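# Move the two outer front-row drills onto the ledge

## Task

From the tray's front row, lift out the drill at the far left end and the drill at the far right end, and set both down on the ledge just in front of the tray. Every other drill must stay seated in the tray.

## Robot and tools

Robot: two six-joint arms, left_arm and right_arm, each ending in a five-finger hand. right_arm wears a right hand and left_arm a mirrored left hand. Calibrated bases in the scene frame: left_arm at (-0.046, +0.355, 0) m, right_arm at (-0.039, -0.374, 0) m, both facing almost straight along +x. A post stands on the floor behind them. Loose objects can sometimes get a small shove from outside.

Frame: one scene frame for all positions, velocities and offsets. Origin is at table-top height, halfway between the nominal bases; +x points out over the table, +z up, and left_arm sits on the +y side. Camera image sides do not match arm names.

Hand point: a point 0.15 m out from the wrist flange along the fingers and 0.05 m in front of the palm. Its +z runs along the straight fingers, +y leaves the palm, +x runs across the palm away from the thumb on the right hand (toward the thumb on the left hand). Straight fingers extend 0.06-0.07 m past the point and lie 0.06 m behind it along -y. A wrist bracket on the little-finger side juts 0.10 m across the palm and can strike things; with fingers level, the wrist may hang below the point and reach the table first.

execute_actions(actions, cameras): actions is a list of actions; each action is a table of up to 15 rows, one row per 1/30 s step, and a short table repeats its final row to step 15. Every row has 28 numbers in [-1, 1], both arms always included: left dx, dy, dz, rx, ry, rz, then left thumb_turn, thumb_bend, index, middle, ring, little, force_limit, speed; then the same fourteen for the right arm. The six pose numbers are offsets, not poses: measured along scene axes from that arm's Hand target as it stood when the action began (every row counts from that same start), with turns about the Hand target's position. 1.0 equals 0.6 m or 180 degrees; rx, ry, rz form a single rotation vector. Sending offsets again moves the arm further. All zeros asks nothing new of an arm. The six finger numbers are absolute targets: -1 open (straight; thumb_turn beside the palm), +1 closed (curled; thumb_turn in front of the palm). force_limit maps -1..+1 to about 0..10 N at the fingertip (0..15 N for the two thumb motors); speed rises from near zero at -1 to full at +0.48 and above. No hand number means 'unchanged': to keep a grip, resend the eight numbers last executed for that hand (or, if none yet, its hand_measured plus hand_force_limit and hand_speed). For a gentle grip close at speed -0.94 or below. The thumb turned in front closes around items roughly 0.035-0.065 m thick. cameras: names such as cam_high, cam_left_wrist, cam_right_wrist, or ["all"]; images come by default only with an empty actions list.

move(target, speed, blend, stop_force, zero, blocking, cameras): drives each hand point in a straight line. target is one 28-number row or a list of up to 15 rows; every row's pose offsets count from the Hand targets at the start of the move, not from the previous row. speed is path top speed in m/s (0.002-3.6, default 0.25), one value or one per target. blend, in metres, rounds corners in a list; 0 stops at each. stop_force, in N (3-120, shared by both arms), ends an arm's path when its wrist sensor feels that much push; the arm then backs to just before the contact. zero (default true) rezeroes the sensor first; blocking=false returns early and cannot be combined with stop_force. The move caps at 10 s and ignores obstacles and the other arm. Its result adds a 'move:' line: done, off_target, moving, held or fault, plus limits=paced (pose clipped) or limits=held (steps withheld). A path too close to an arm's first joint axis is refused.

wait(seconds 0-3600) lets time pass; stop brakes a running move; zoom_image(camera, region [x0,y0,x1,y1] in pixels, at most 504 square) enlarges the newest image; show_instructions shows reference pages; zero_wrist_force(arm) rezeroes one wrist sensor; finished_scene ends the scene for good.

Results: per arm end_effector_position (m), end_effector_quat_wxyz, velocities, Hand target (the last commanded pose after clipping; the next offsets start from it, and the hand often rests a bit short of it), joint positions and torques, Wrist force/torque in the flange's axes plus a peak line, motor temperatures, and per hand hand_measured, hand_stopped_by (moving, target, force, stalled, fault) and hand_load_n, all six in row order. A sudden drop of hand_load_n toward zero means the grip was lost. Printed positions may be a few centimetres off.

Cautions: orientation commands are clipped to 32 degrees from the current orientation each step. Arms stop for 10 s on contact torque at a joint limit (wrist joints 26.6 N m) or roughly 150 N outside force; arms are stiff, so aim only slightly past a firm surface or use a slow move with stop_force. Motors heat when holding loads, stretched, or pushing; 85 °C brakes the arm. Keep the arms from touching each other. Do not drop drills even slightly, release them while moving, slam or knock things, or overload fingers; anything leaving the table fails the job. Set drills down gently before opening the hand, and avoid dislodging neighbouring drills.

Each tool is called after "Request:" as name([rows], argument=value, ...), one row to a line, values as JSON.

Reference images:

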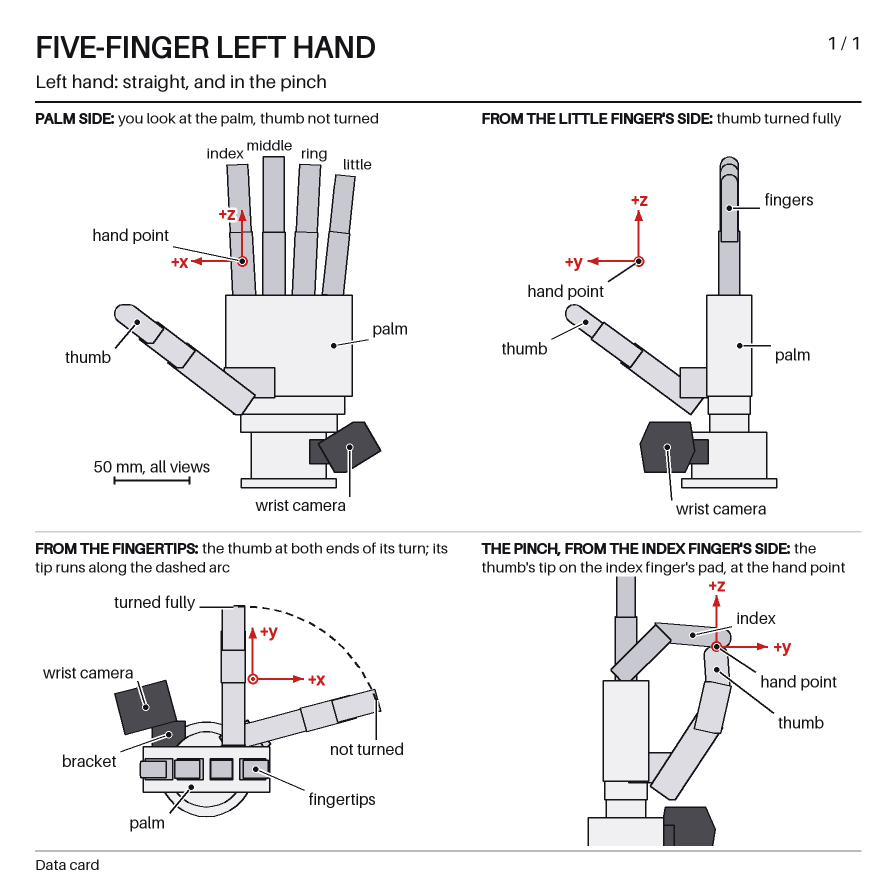

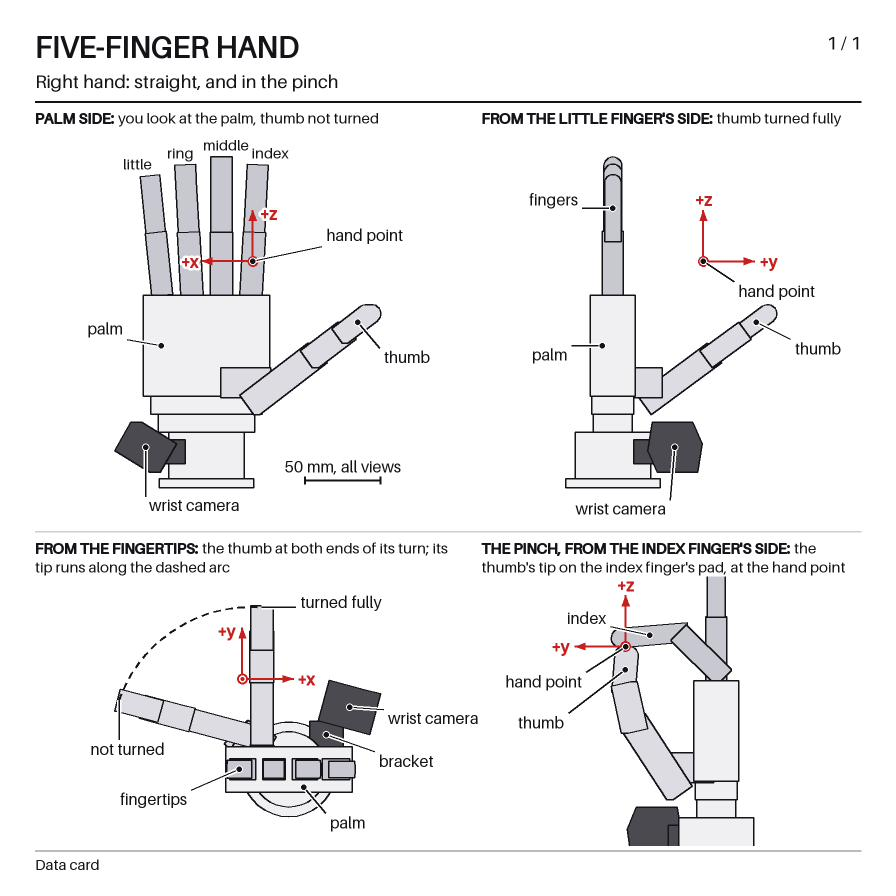

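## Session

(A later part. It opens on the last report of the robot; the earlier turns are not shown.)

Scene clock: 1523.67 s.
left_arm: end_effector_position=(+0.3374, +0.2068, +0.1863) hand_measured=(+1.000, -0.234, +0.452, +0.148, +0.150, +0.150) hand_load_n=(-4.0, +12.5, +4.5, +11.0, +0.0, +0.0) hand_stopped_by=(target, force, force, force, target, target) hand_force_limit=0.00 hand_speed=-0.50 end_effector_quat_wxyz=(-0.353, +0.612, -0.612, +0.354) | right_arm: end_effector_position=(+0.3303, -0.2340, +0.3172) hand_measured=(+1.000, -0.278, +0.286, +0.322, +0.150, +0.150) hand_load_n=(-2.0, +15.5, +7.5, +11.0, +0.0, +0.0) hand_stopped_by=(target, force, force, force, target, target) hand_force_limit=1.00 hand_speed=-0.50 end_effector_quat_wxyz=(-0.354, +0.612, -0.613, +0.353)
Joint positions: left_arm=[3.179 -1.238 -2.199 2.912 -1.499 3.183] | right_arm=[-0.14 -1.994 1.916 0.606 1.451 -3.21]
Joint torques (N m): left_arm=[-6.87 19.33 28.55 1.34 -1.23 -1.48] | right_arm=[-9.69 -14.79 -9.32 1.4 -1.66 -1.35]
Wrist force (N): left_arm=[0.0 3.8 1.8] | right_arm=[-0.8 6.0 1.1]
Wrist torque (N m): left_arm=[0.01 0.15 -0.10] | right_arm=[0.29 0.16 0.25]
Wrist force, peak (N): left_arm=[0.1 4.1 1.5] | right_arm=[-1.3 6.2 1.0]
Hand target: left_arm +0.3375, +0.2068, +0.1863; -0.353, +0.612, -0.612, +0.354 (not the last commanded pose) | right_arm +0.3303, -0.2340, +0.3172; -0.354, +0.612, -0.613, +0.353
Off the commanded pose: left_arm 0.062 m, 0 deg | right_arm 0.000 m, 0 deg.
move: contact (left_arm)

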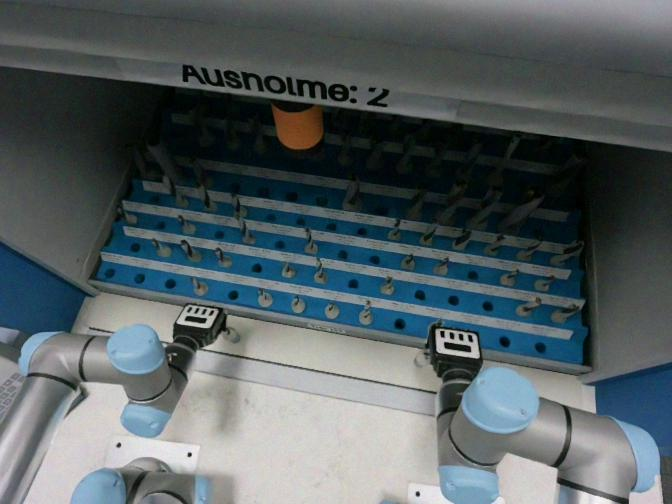

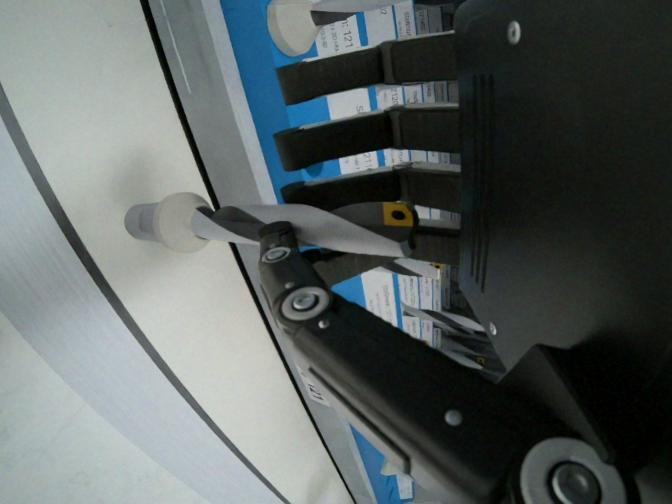

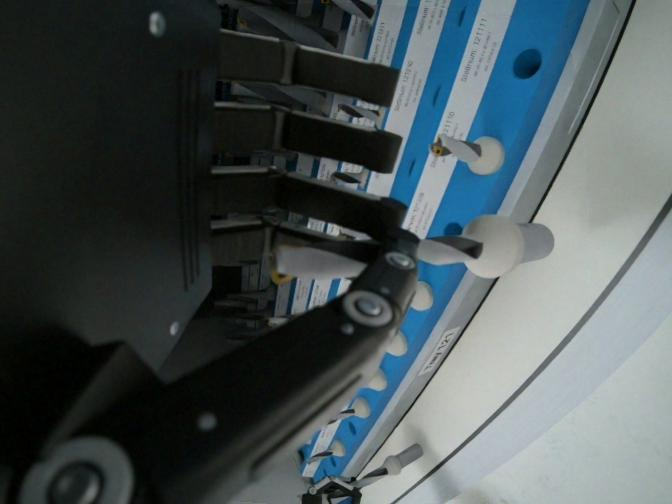

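Request:
move(target=[0, 0, -0.05, 0, 0, 0, 1, 0.35, 0.6, 0.65, 0.15, 0.15, 0.0, -0.5, 0, 0, 0, 0, 0, 0, 1, 0.3, 0.6, 0.5, 0.15, 0.15, 1.0, -0.5], speed=0.006, stop_force=3, cameras=["all"])

Request:
zoom_image(camera="cam_left_wrist", region=[90, 130, 270, 265])

Request:
zoom_image(camera="cam_high", region=[150, 260, 350, 410])

Scene clock: 1537.27 s.
left_arm: end_effector_position=(+0.3376, +0.2069, +0.1861) hand_measured=(+1.000, -0.234, +0.452, +0.148, +0.150, +0.150) hand_load_n=(-4.0, +13.0, +4.5, +11.0, +0.0, +0.0) hand_stopped_by=(target, force, force, force, target, target) hand_force_limit=0.00 hand_speed=-0.50 end_effector_quat_wxyz=(-0.354, +0.612, -0.612, +0.354) | right_arm: end_effector_position=(+0.3303, -0.2340, +0.3172) hand_measured=(+1.000, -0.278, +0.286, +0.322, +0.150, +0.150) hand_load_n=(-1.5, +15.5, +7.5, +11.0, +0.0, +0.0) hand_stopped_by=(target, force, force, force, target, target) hand_force_limit=1.00 hand_speed=-0.50 end_effector_quat_wxyz=(-0.354, +0.612, -0.613, +0.353)
Joint positions: left_arm=[3.179 -1.238 -2.199 2.913 -1.499 3.183] | right_arm=[-0.14 -1.994 1.916 0.606 1.451 -3.21]
Joint torques (N m): left_arm=[-4.8 17.48 28.21 -1.99 -1.1 -1.53] | right_arm=[-8.95 -13.71 -9.11 1.26 -1.51 -1.53]
Wrist force (N): left_arm=[0.3 1.6 0.5] | right_arm=[-1.2 6.0 1.3]
Wrist torque (N m): left_arm=[-0.03 0.10 -0.05] | right_arm=[0.27 0.21 0.23]
Wrist force, peak (N): left_arm=[0.1 4.3 1.6] | right_arm=[-1.3 6.2 1.1]
Hand target: left_arm +0.3376, +0.2069, +0.1861; -0.354, +0.612, -0.612, +0.354 (not the last commanded pose) | right_arm +0.3303, -0.2340, +0.3172; -0.354, +0.612, -0.613, +0.353
Off the commanded pose: left_arm 0.030 m, 0 deg | right_arm 0.000 m, 0 deg.
move: contact (left_arm)

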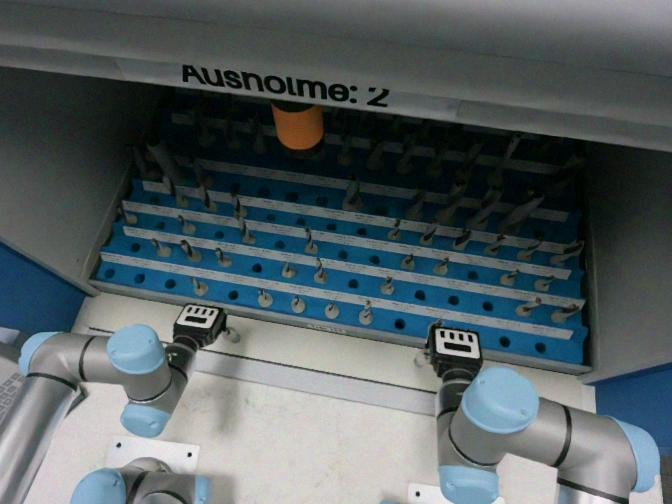

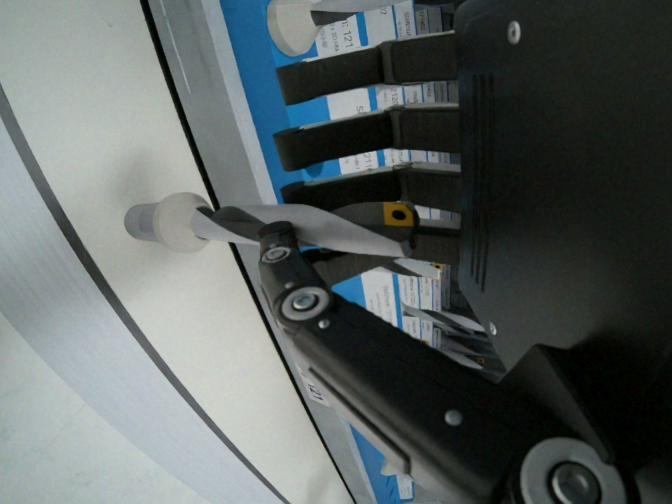

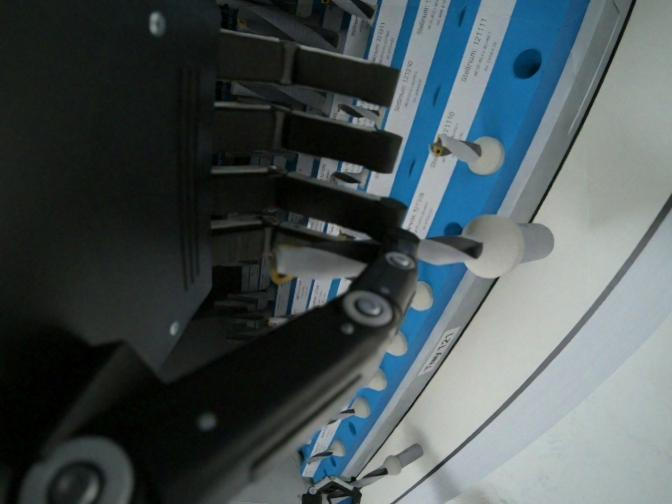

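Scaled by 2.800 from the camera's image (finer frame: 960x720).

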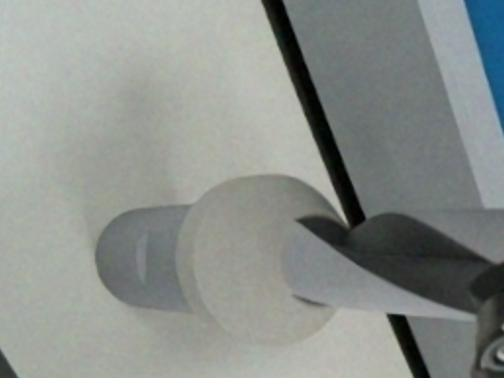

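Scaled by 2.520 from the camera's image (finer frame: 960x720).

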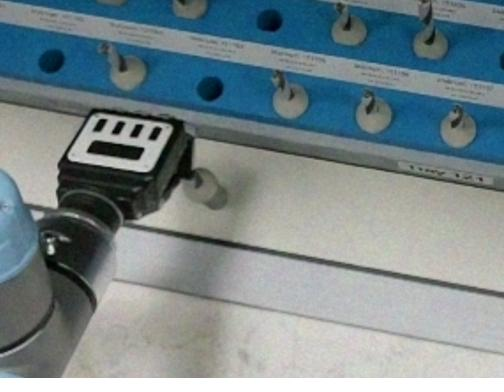

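Request:
move([
  [0, 0, 0.02, 0, 0, 0, 1, 0.35, 0.6, 0.65, 0.15, 0.15, 0.0, -0.5, 0, 0, 0, 0, 0, 0, 1, 0.3, 0.6, 0.5, 0.15, 0.15, 1.0, -0.5],
  [-0.0208, 0.1167, 0.02, 0, 0, 0, 1, 0.35, 0.6, 0.65, 0.15, 0.15, 0.0, -0.5, 0, 0, 0, 0, 0, 0, 1, 0.3, 0.6, 0.5, 0.15, 0.15, 1.0, -0.5],
  [-0.0208, 0.1167, 0.0035, 0, 0, 0, 1, 0.35, 0.6, 0.65, 0.15, 0.15, 0.0, -0.5, 0, 0, 0, 0, 0, 0, 1, 0.3, 0.6, 0.5, 0.15, 0.15, 1.0, -0.5],
], speed=0.04, blend=[0.003, 0.003, 0])

Request:
move([
  [0, -0.0317, -0.0027, 0.0556, 0, 0, 1, 0.35, 0.6, 0.65, 0.15, 0.15, 0.0, -0.5, 0, 0, 0, 0, 0, 0, 1, 0.3, 0.6, 0.5, 0.15, 0.15, 1.0, -0.5],
  [0, -0.0625, -0.0107, 0.1111, 0, 0, 1, 0.35, 0.6, 0.65, 0.15, 0.15, 0.0, -0.5, 0, 0, 0, 0, 0, 0, 1, 0.3, 0.6, 0.5, 0.15, 0.15, 1.0, -0.5],
  [0, -0.0913, -0.024, 0.1667, 0, 0, 1, 0.35, 0.6, 0.65, 0.15, 0.15, 0.0, -0.5, 0, 0, 0, 0, 0, 0, 1, 0.3, 0.6, 0.5, 0.15, 0.15, 1.0, -0.5],
  [0, -0.1175, -0.0422, 0.2222, 0, 0, 1, 0.35, 0.6, 0.65, 0.15, 0.15, 0.0, -0.5, 0, 0, 0, 0, 0, 0, 1, 0.3, 0.6, 0.5, 0.15, 0.15, 1.0, -0.5],
], speed=0.08, blend=[0.01, 0.01, 0.01, 0], cameras=["all"])

Request:
zoom_image(camera="cam_left_wrist", region=[90, 100, 390, 325])

Scene clock: 1614.37 s.
left_arm: end_effector_position=(+0.3251, +0.2769, +0.1882) hand_measured=(+1.000, -0.234, +0.452, +0.148, +0.150, +0.150) hand_load_n=(-4.0, +13.5, +4.0, +11.0, +0.0, +0.0) hand_stopped_by=(target, force, force, force, target, target) hand_force_limit=0.00 hand_speed=-0.50 end_effector_quat_wxyz=(-0.353, +0.612, -0.612, +0.354) | right_arm: end_effector_position=(+0.3303, -0.2340, +0.3172) hand_measured=(+1.000, -0.278, +0.286, +0.322, +0.150, +0.150) hand_load_n=(-2.0, +15.5, +7.5, +11.0, +0.0, +0.0) hand_stopped_by=(target, force, force, force, target, target) hand_force_limit=1.00 hand_speed=-0.50 end_effector_quat_wxyz=(-0.354, +0.612, -0.613, +0.353)
Joint positions: left_arm=[3.62 -1.109 -2.276 2.797 -1.122 3.422] | right_arm=[-0.14 -1.994 1.916 0.606 1.451 -3.21]
Joint torques (N m): left_arm=[-9.77 9.61 28.15 -2.02 -2.03 -2.63] | right_arm=[-10 -14.81 -9.47 1.01 -1.59 -1.45]
Wrist force (N): left_arm=[0.3 3.5 2.0] | right_arm=[-1.1 6.1 1.1]
Wrist torque (N m): left_arm=[-0.06 0.10 -0.03] | right_arm=[0.30 0.20 0.24]
Wrist force, peak (N): left_arm=[0.1 4.3 2.1] | right_arm=[-1.1 6.3 1.2]
Hand target: left_arm +0.3251, +0.2769, +0.1882; -0.354, +0.612, -0.612, +0.354 | right_arm +0.3303, -0.2340, +0.3172; -0.354, +0.612, -0.613, +0.353
Off the commanded pose: left_arm 0.000 m, 0 deg | right_arm 0.000 m, 0 deg.
move: done

Scene clock: 1619.13 s.
left_arm: end_effector_position=(+0.3251, +0.2063, +0.1629) hand_measured=(+1.000, -0.234, +0.452, +0.148, +0.150, +0.150) hand_load_n=(-4.0, +12.0, +4.0, +9.5, +0.0, +0.0) hand_stopped_by=(target, force, force, force, target, target) hand_force_limit=0.00 hand_speed=-0.50 end_effector_quat_wxyz=(+0.542, -0.454, +0.696, -0.123) | right_arm: end_effector_position=(+0.3303, -0.2340, +0.3172) hand_measured=(+1.000, -0.278, +0.286, +0.322, +0.150, +0.150) hand_load_n=(-2.0, +15.5, +7.5, +10.5, +0.0, +0.0) hand_stopped_by=(target, force, force, force, target, target) hand_force_limit=1.00 hand_speed=-0.50 end_effector_quat_wxyz=(-0.354, +0.612, -0.613, +0.353)
Joint positions: left_arm=[2.64 -1.512 -2.114 3.085 -2.304 3.528] | right_arm=[-0.14 -1.994 1.916 0.606 1.451 -3.21]
Joint torques (N m): left_arm=[6.16 23.7 7.07 -3.16 1.45 -2.45] | right_arm=[-9.69 -14.55 -9.72 0.63 -1.56 -1.45]
Wrist force (N): left_arm=[-0.4 -4.6 -1.5] | right_arm=[-1.1 6.0 1.2]
Wrist torque (N m): left_arm=[-0.28 0.10 0.12] | right_arm=[0.27 0.20 0.24]
Wrist force, peak (N): left_arm=[-2.1 -6.5 -2.4] | right_arm=[-1.2 6.2 1.3]
Hand target: left_arm +0.3251, +0.2064, +0.1629; +0.542, -0.455, +0.696, -0.123 | right_arm +0.3303, -0.2340, +0.3172; -0.354, +0.612, -0.613, +0.353
Off the commanded pose: left_arm 0.000 m, 0 deg | right_arm 0.000 m, 0 deg.
move: done

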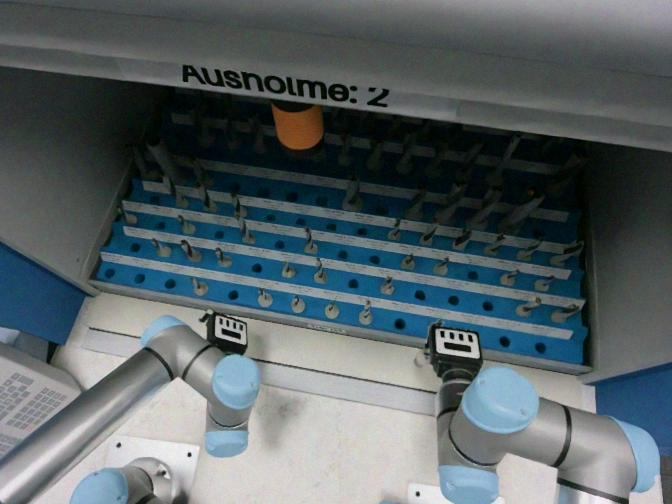

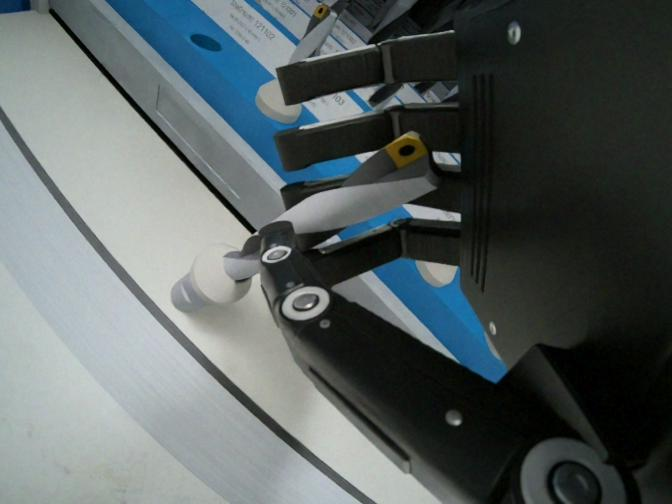

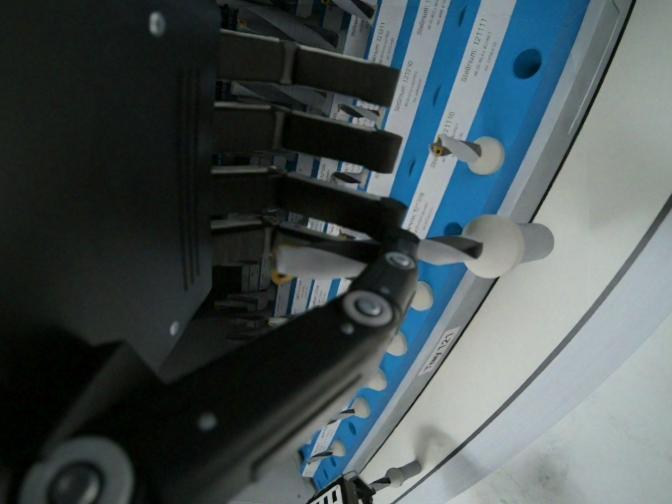

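Scaled by 1.680 from the camera's image (finer frame: 960x720).

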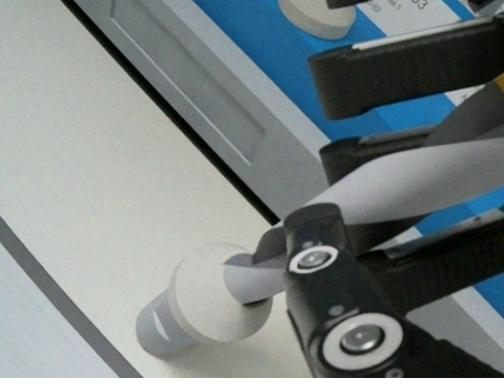

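Request:
move([
  [0, -0.0287, 0.0005, 0, 0, 0, 1, 0.35, 0.6, 0.65, 0.15, 0.15, 0.0, -0.5, 0, 0, 0, 0, 0, 0, 1, 0.3, 0.6, 0.5, 0.15, 0.15, 1.0, -0.5],
  [0, -0.0572, -0.0027, 0, 0, 0, 1, 0.35, 0.6, 0.65, 0.15, 0.15, 0.0, -0.5, 0, 0, 0, 0, 0, 0, 1, 0.3, 0.6, 0.5, 0.15, 0.15, 1.0, -0.5],
  [0, -0.0845, -0.0115, 0, 0, 0, 1, 0.35, 0.6, 0.65, 0.15, 0.15, 0.0, -0.5, 0, 0, 0, 0, 0, 0, 1, 0.3, 0.6, 0.5, 0.15, 0.15, 1.0, -0.5],
], speed=0.03, blend=[0.004, 0.004, 0], stop_force=10, cameras=["all"])

Request:
zoom_image(camera="cam_left_wrist", region=[90, 100, 390, 325])

Scene clock: 1745.30 s.
left_arm: end_effector_position=(+0.3251, +0.1557, +0.1560) hand_measured=(+1.000, -0.234, +0.452, +0.148, +0.150, +0.150) hand_load_n=(-4.0, +12.0, +4.0, +9.0, +0.0, +0.0) hand_stopped_by=(target, force, force, force, target, target) hand_force_limit=0.00 hand_speed=-0.50 end_effector_quat_wxyz=(+0.542, -0.455, +0.696, -0.123) | right_arm: end_effector_position=(+0.3303, -0.2340, +0.3172) hand_measured=(+1.000, -0.278, +0.286, +0.322, +0.150, +0.150) hand_load_n=(-2.0, +15.5, +7.5, +11.0, +0.0, +0.0) hand_stopped_by=(target, force, force, force, target, target) hand_force_limit=1.00 hand_speed=-0.50 end_effector_quat_wxyz=(-0.354, +0.612, -0.613, +0.353)
Joint positions: left_arm=[2.491 -1.65 -2.008 3.032 -2.429 3.41] | right_arm=[-0.14 -1.994 1.916 0.606 1.451 -3.21]
Joint torques (N m): left_arm=[8.65 34.59 9.27 2.26 1.79 2.2] | right_arm=[-9.78 -14.68 -10.07 0.3 -1.63 -1.34]
Motor temperatures (°C): left_arm=[25 28 23 32 34 33] | right_arm=[24 22 26 34 28 32]
Wrist force (N): left_arm=[2.8 0.6 0.7] | right_arm=[-1.2 6.0 0.9]
Wrist torque (N m): left_arm=[-0.16 0.04 0.08] | right_arm=[0.30 0.23 0.24]
Wrist force, peak (N): left_arm=[-0.5 -5.3 -1.5] | right_arm=[-1.0 6.2 1.1]
Hand target: left_arm +0.3251, +0.1557, +0.1560; +0.542, -0.455, +0.696, -0.123 | right_arm +0.3303, -0.2340, +0.3172; -0.354, +0.612, -0.613, +0.353
Off the commanded pose: left_arm 0.000 m, 0 deg | right_arm 0.000 m, 0 deg.
move: done

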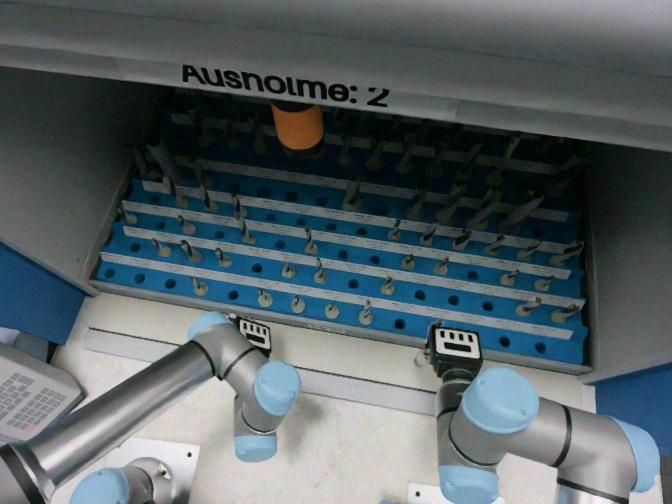

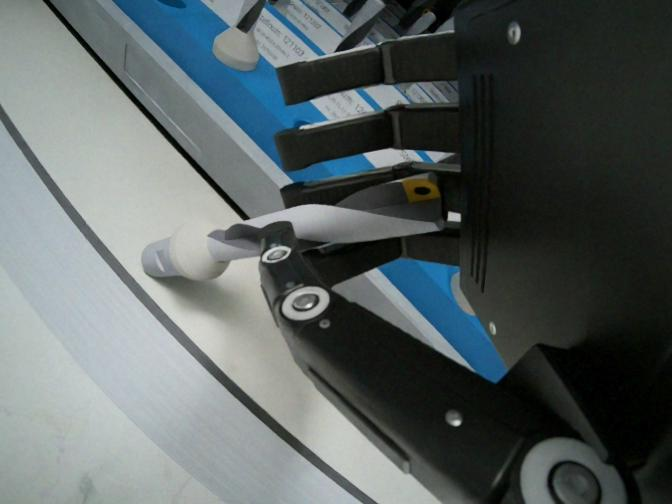

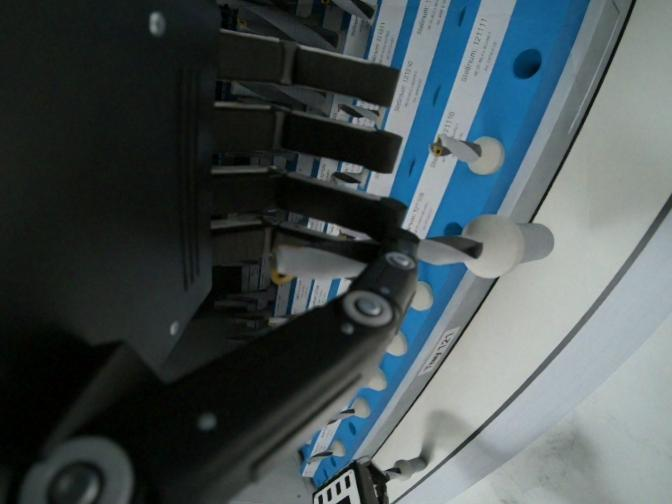

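Scaled by 1.680 from the camera's image (finer frame: 960x720).

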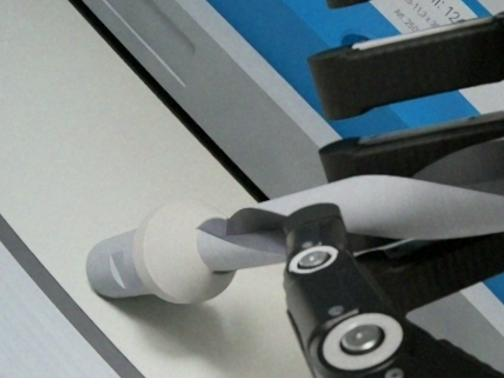

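Request:
move([
  [0, -0.0253, -0.0133, 0, 0, 0, 1, 0.35, 0.6, 0.65, 0.15, 0.15, 0.0, -0.5, 0, 0, 0, 0, 0, 0, 1, 0.3, 0.6, 0.5, 0.15, 0.15, 1.0, -0.5],
  [0, -0.048, -0.0308, 0, 0, 0, 1, 0.35, 0.6, 0.65, 0.15, 0.15, 0.0, -0.5, 0, 0, 0, 0, 0, 0, 1, 0.3, 0.6, 0.5, 0.15, 0.15, 1.0, -0.5],
  [0, -0.0673, -0.0522, 0, 0, 0, 1, 0.35, 0.6, 0.65, 0.15, 0.15, 0.0, -0.5, 0, 0, 0, 0, 0, 0, 1, 0.3, 0.6, 0.5, 0.15, 0.15, 1.0, -0.5],
], speed=0.03, blend=[0.004, 0.004, 0], stop_force=8, cameras=["all"])

Request:
zoom_image(camera="cam_left_wrist", region=[90, 100, 390, 325])

Scene clock: 1769.00 s.
left_arm: end_effector_position=(+0.3251, +0.1153, +0.1247) hand_measured=(+1.000, -0.234, +0.452, +0.148, +0.150, +0.150) hand_load_n=(-4.0, +11.0, +2.0, +12.5, +0.0, +0.0) hand_stopped_by=(target, force, force, force, target, target) hand_force_limit=0.00 hand_speed=-0.50 end_effector_quat_wxyz=(+0.542, -0.455, +0.696, -0.123) | right_arm: end_effector_position=(+0.3303, -0.2340, +0.3172) hand_measured=(+1.000, -0.278, +0.286, +0.322, +0.150, +0.150) hand_load_n=(-1.5, +15.5, +7.5, +10.5, +0.0, +0.0) hand_stopped_by=(target, force, force, force, target, target) hand_force_limit=1.00 hand_speed=-0.50 end_effector_quat_wxyz=(-0.354, +0.612, -0.613, +0.353)
Joint positions: left_arm=[2.395 -1.793 -1.946 3.039 -2.504 3.316] | right_arm=[-0.14 -1.994 1.916 0.606 1.451 -3.21]
Joint torques (N m): left_arm=[9.46 37.12 5.13 -3.86 1.95 1.82] | right_arm=[-9.71 -15.1 -10 0.18 -1.43 -1.42]
Wrist force (N): left_arm=[0.3 -7.4 -1.9] | right_arm=[-1.2 5.8 1.1]
Wrist torque (N m): left_arm=[-0.24 -0.02 0.50] | right_arm=[0.26 0.22 0.23]
Wrist force, peak (N): left_arm=[0.3 -10.1 -3.2] | right_arm=[-1.0 6.3 1.3]
Hand target: left_arm +0.3251, +0.1153, +0.1247; +0.542, -0.455, +0.696, -0.123 | right_arm +0.3303, -0.2340, +0.3172; -0.354, +0.612, -0.613, +0.353
Off the commanded pose: left_arm 0.000 m, 0 deg | right_arm 0.000 m, 0 deg.
move: done

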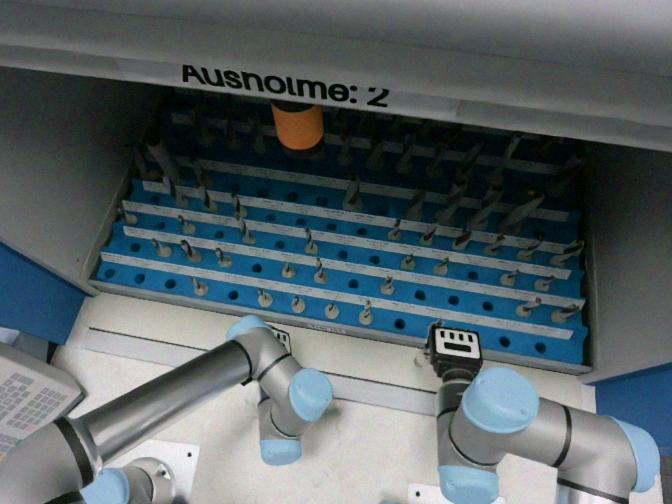

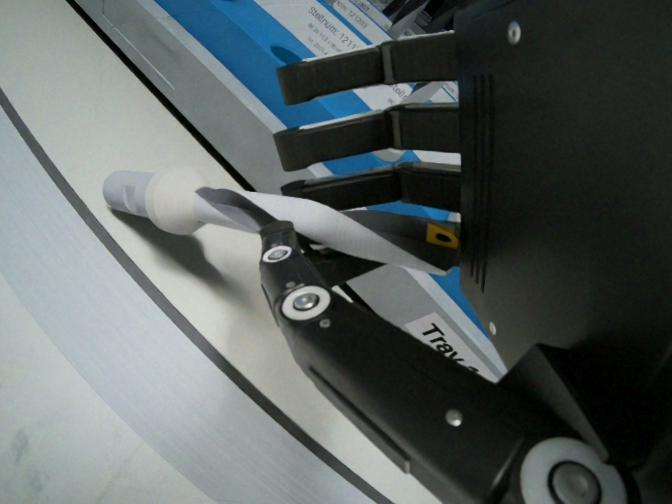

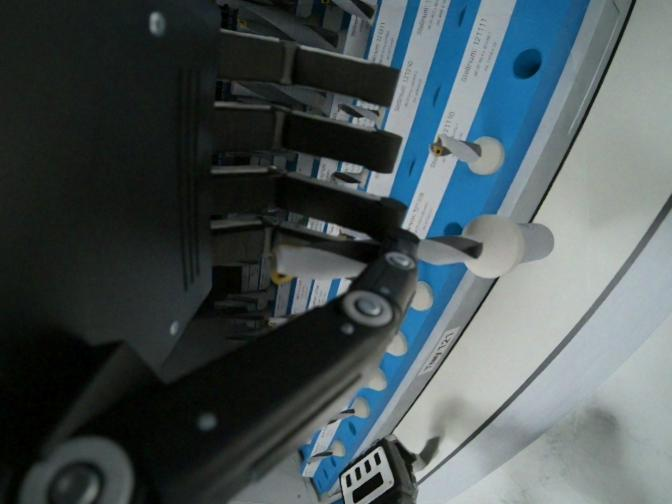

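Scaled by 1.680 from the camera's image (finer frame: 960x720).

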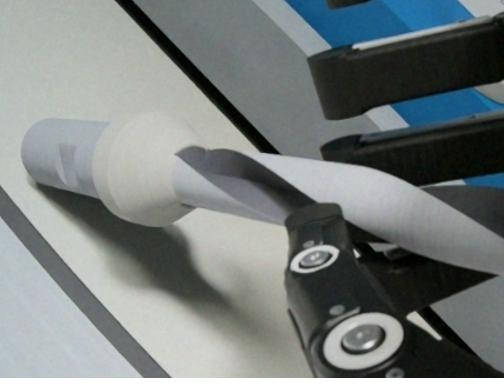

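Request:
move([
  [0, -0.0035, 0.0015, 0, 0, 0, 1, 0.35, 0.6, 0.65, 0.15, 0.15, 0.0, -0.5, 0, 0, 0, 0, 0, 0, 1, 0.3, 0.6, 0.5, 0.15, 0.15, 1.0, -0.5],
  [0, -0.0183, -0.0225, 0, 0, 0, 1, 0.35, 0.6, 0.65, 0.15, 0.15, 0.0, -0.5, 0, 0, 0, 0, 0, 0, 1, 0.3, 0.6, 0.5, 0.15, 0.15, 1.0, -0.5],
  [0, -0.027, -0.0375, 0, 0, 0, 1, 0.35, 0.6, 0.65, 0.15, 0.15, 0.0, -0.5, 0, 0, 0, 0, 0, 0, 1, 0.3, 0.6, 0.5, 0.15, 0.15, 1.0, -0.5],
], speed=0.02, blend=[0.001, 0.003, 0], stop_force=8, cameras=["all"])

Request:
zoom_image(camera="cam_left_wrist", region=[60, 60, 360, 285])

Scene clock: 1794.67 s.
left_arm: end_effector_position=(+0.3251, +0.0991, +0.1022) hand_measured=(+1.000, -0.234, +0.452, +0.148, +0.150, +0.150) hand_load_n=(-4.0, +10.0, +2.5, +5.0, +0.0, +0.0) hand_stopped_by=(target, force, force, force, target, target) hand_force_limit=0.00 hand_speed=-0.50 end_effector_quat_wxyz=(+0.542, -0.455, +0.696, -0.123) | right_arm: end_effector_position=(+0.3303, -0.2340, +0.3172) hand_measured=(+1.000, -0.278, +0.286, +0.322, +0.150, +0.150) hand_load_n=(-2.0, +15.5, +7.5, +11.0, +0.0, +0.0) hand_stopped_by=(target, force, force, force, target, target) hand_force_limit=1.00 hand_speed=-0.50 end_effector_quat_wxyz=(-0.354, +0.612, -0.613, +0.353)
Joint positions: left_arm=[2.361 -1.864 -1.926 3.061 -2.53 3.278] | right_arm=[-0.14 -1.994 1.916 0.606 1.451 -3.21]
Joint torques (N m): left_arm=[9.89 41.47 5.73 -3.25 1.62 1.95] | right_arm=[-9.9 -14.7 -10.9 -0.18 -1.45 -1.41]
Wrist force (N): left_arm=[3.6 -2.0 -1.0] | right_arm=[-1.1 6.0 1.0]
Wrist torque (N m): left_arm=[-0.22 -0.06 0.17] | right_arm=[0.30 0.21 0.24]
Wrist force, peak (N): left_arm=[3.9 -7.0 -2.6] | right_arm=[-1.2 6.2 1.2]
Hand target: left_arm +0.3251, +0.0991, +0.1022; +0.542, -0.455, +0.696, -0.123 | right_arm +0.3303, -0.2340, +0.3172; -0.354, +0.612, -0.613, +0.353
Off the commanded pose: left_arm 0.000 m, 0 deg | right_arm 0.000 m, 0 deg.
move: done

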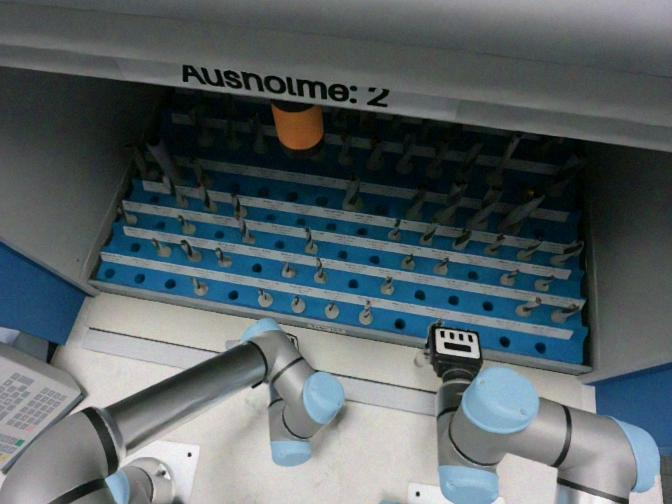

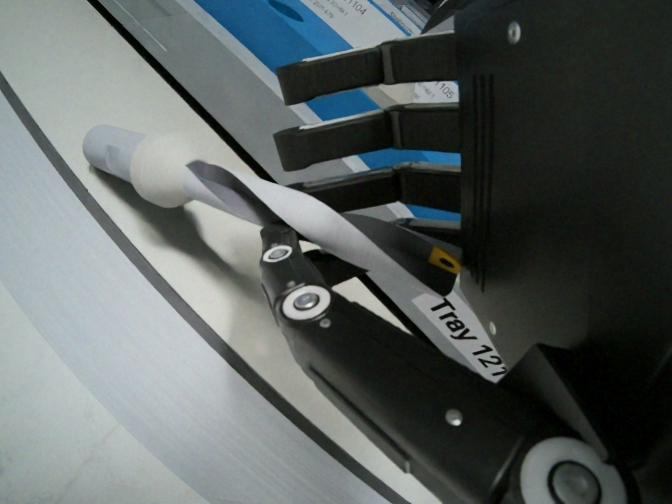

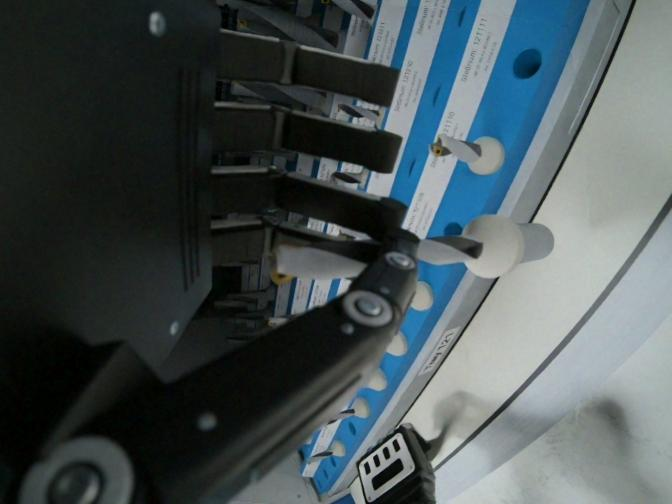

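Scaled by 1.680 from the camera's image (finer frame: 960x720).

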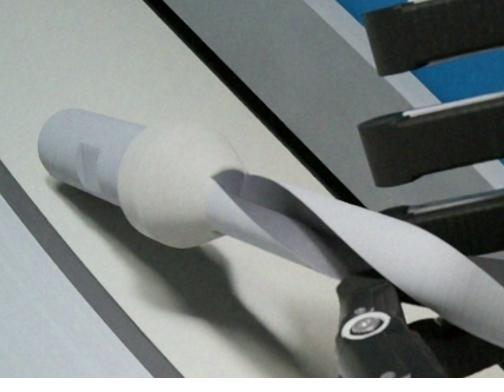

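Request:
move(target=[0, -0.005, -0.025, 0, 0, 0, 1, 0.35, 0.6, 0.65, 0.15, 0.15, 0.0, -0.5, 0, 0, 0, 0, 0, 0, 1, 0.3, 0.6, 0.5, 0.15, 0.15, 1.0, -0.5], speed=0.008, stop_force=4, cameras=["all"])

Request:
zoom_image(camera="cam_left_wrist", region=[60, 60, 360, 285])

Request:
zoom_image(camera="cam_left_wrist", region=[230, 160, 530, 385])

Scene clock: 1810.53 s.
left_arm: end_effector_position=(+0.3251, +0.0961, +0.0871) hand_measured=(+1.000, -0.234, +0.452, +0.148, +0.150, +0.150) hand_load_n=(-4.0, +9.5, +2.0, +4.0, +0.0, +0.0) hand_stopped_by=(target, force, force, force, target, target) hand_force_limit=0.00 hand_speed=-0.50 end_effector_quat_wxyz=(+0.542, -0.455, +0.696, -0.123) | right_arm: end_effector_position=(+0.3303, -0.2340, +0.3172) hand_measured=(+1.000, -0.278, +0.286, +0.322, +0.150, +0.150) hand_load_n=(-2.0, +15.5, +7.5, +11.0, +0.0, +0.0) hand_stopped_by=(target, force, force, force, target, target) hand_force_limit=1.00 hand_speed=-0.50 end_effector_quat_wxyz=(-0.354, +0.612, -0.613, +0.353)
Joint positions: left_arm=[2.355 -1.895 -1.933 3.092 -2.534 3.271] | right_arm=[-0.14 -1.994 1.916 0.606 1.451 -3.21]
Joint torques (N m): left_arm=[-3.78 41.62 11.43 -3.7 -2.92 -0.65] | right_arm=[-10.25 -14.67 -11.26 -0.48 -1.26 -1.42]
Wrist force (N): left_arm=[4.1 -2.2 -0.6] | right_arm=[-1.0 6.2 0.8]
Wrist torque (N m): left_arm=[-0.21 -0.10 0.21] | right_arm=[0.34 0.20 0.25]
Wrist force, peak (N): left_arm=[4.5 -3.6 -1.9] | right_arm=[-1.2 6.4 1.0]
Hand target: left_arm +0.3251, +0.0961, +0.0872; +0.542, -0.455, +0.696, -0.123 | right_arm +0.3303, -0.2340, +0.3172; -0.354, +0.612, -0.613, +0.353
Off the commanded pose: left_arm 0.000 m, 0 deg | right_arm 0.000 m, 0 deg.
move: done

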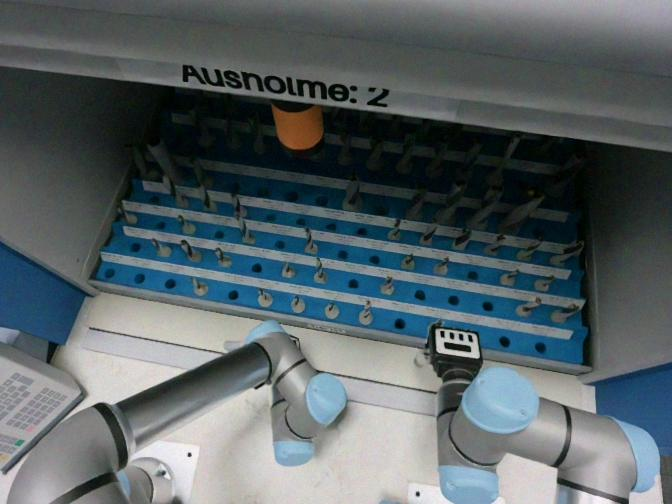

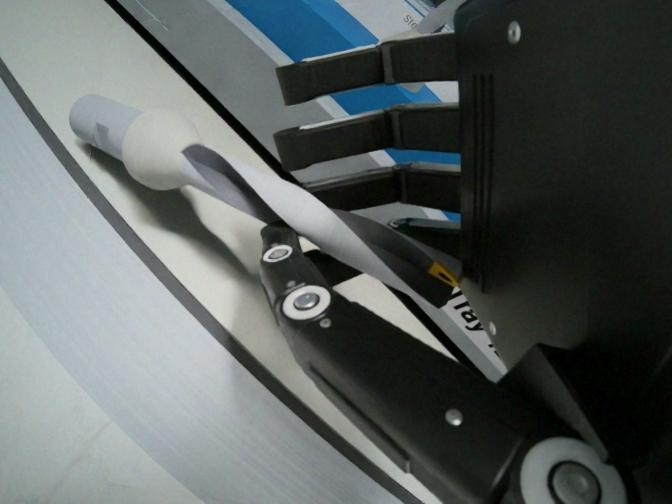

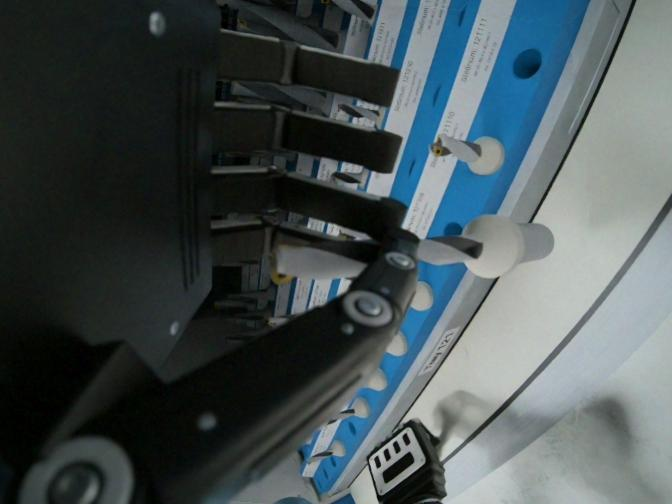

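Scaled by 1.680 from the camera's image (finer frame: 960x720).

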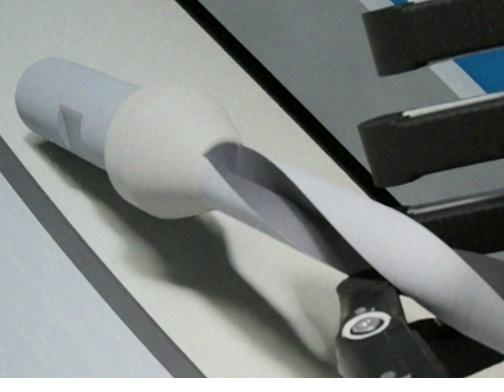

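Scaled by 1.680 from the camera's image (finer frame: 960x720).

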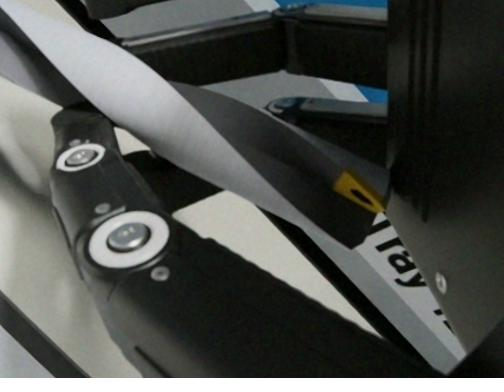

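Request:
move([
  [0, -0.0178, -0.0325, 0, 0, 0, 1, 0.35, 0.6, 0.65, 0.15, 0.15, 0.0, -0.5, 0, 0, 0, 0, 0, 0, 1, 0.3, 0.6, 0.5, 0.15, 0.15, 1.0, -0.5],
  [0, -0.0258, -0.0533, 0, 0, 0, 1, 0.35, 0.6, 0.65, 0.15, 0.15, 0.0, -0.5, 0, 0, 0, 0, 0, 0, 1, 0.3, 0.6, 0.5, 0.15, 0.15, 1.0, -0.5],
], speed=0.012, blend=[0.003, 0], stop_force=4, cameras=["all"])

Request:
zoom_image(camera="cam_left_wrist", region=[20, 40, 320, 265])

Request:
zoom_image(camera="cam_left_wrist", region=[230, 160, 530, 385])

Scene clock: 1885.87 s.
left_arm: end_effector_position=(+0.3251, +0.0806, +0.0552) hand_measured=(+1.000, -0.234, +0.452, +0.148, +0.150, +0.150) hand_load_n=(-4.0, +9.5, +2.5, +0.5, +0.0, +0.0) hand_stopped_by=(target, force, force, force, target, target) hand_force_limit=0.00 hand_speed=-0.50 end_effector_quat_wxyz=(+0.542, -0.455, +0.696, -0.123) | right_arm: end_effector_position=(+0.3303, -0.2340, +0.3172) hand_measured=(+1.000, -0.278, +0.286, +0.322, +0.150, +0.150) hand_load_n=(-2.0, +15.5, +7.5, +11.0, +0.0, +0.0) hand_stopped_by=(target, force, force, force, target, target) hand_force_limit=1.00 hand_speed=-0.50 end_effector_quat_wxyz=(-0.354, +0.612, -0.613, +0.353)
Joint positions: left_arm=[2.326 -1.983 -1.915 3.132 -2.556 3.235] | right_arm=[-0.14 -1.994 1.916 0.606 1.451 -3.21]
Joint torques (N m): left_arm=[6.66 47.11 9.68 -3.31 0.74 1.83] | right_arm=[-9.96 -14.8 -11.13 -1.04 -1.25 -1.46]
Wrist force (N): left_arm=[2.2 1.1 0.9] | right_arm=[-1.2 6.0 0.9]
Wrist torque (N m): left_arm=[-0.14 0.06 0.09] | right_arm=[0.30 0.23 0.23]
Wrist force, peak (N): left_arm=[3.9 -2.9 -0.8] | right_arm=[-1.3 6.3 0.8]
Hand target: left_arm +0.3251, +0.0806, +0.0552; +0.542, -0.455, +0.696, -0.123 | right_arm +0.3303, -0.2340, +0.3172; -0.354, +0.612, -0.613, +0.353
Off the commanded pose: left_arm 0.000 m, 0 deg | right_arm 0.000 m, 0 deg.
move: done

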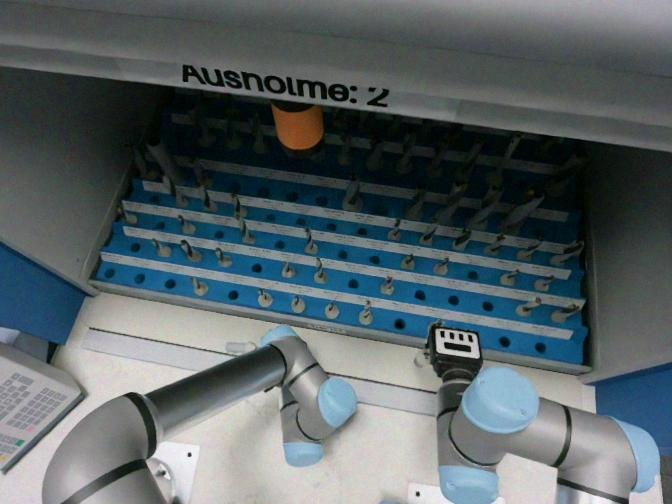

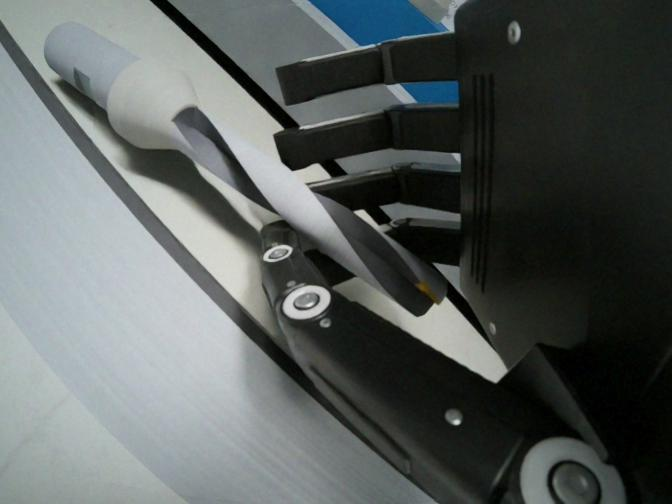

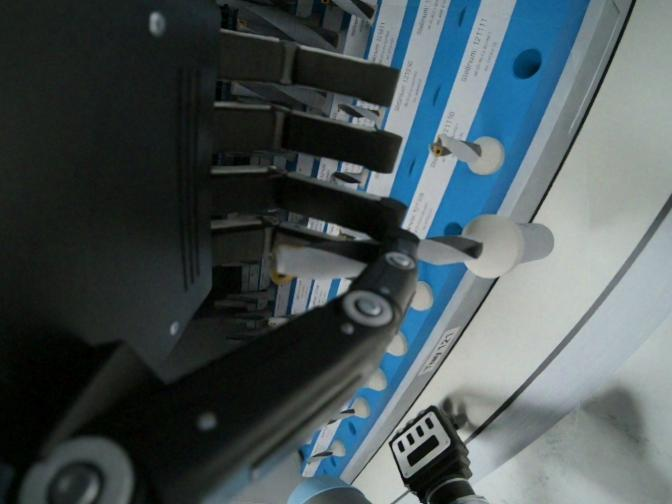

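Scaled by 1.680 from the camera's image (finer frame: 960x720).

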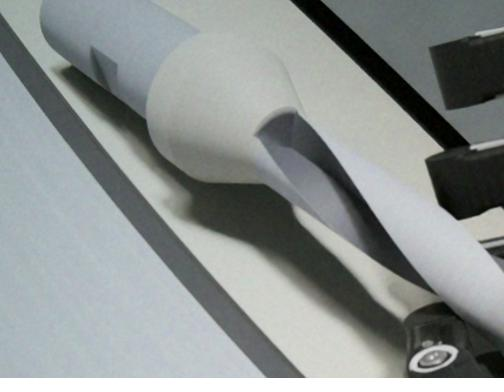

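Scaled by 1.680 from the camera's image (finer frame: 960x720).

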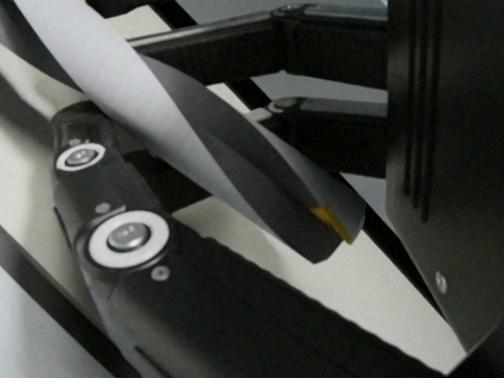

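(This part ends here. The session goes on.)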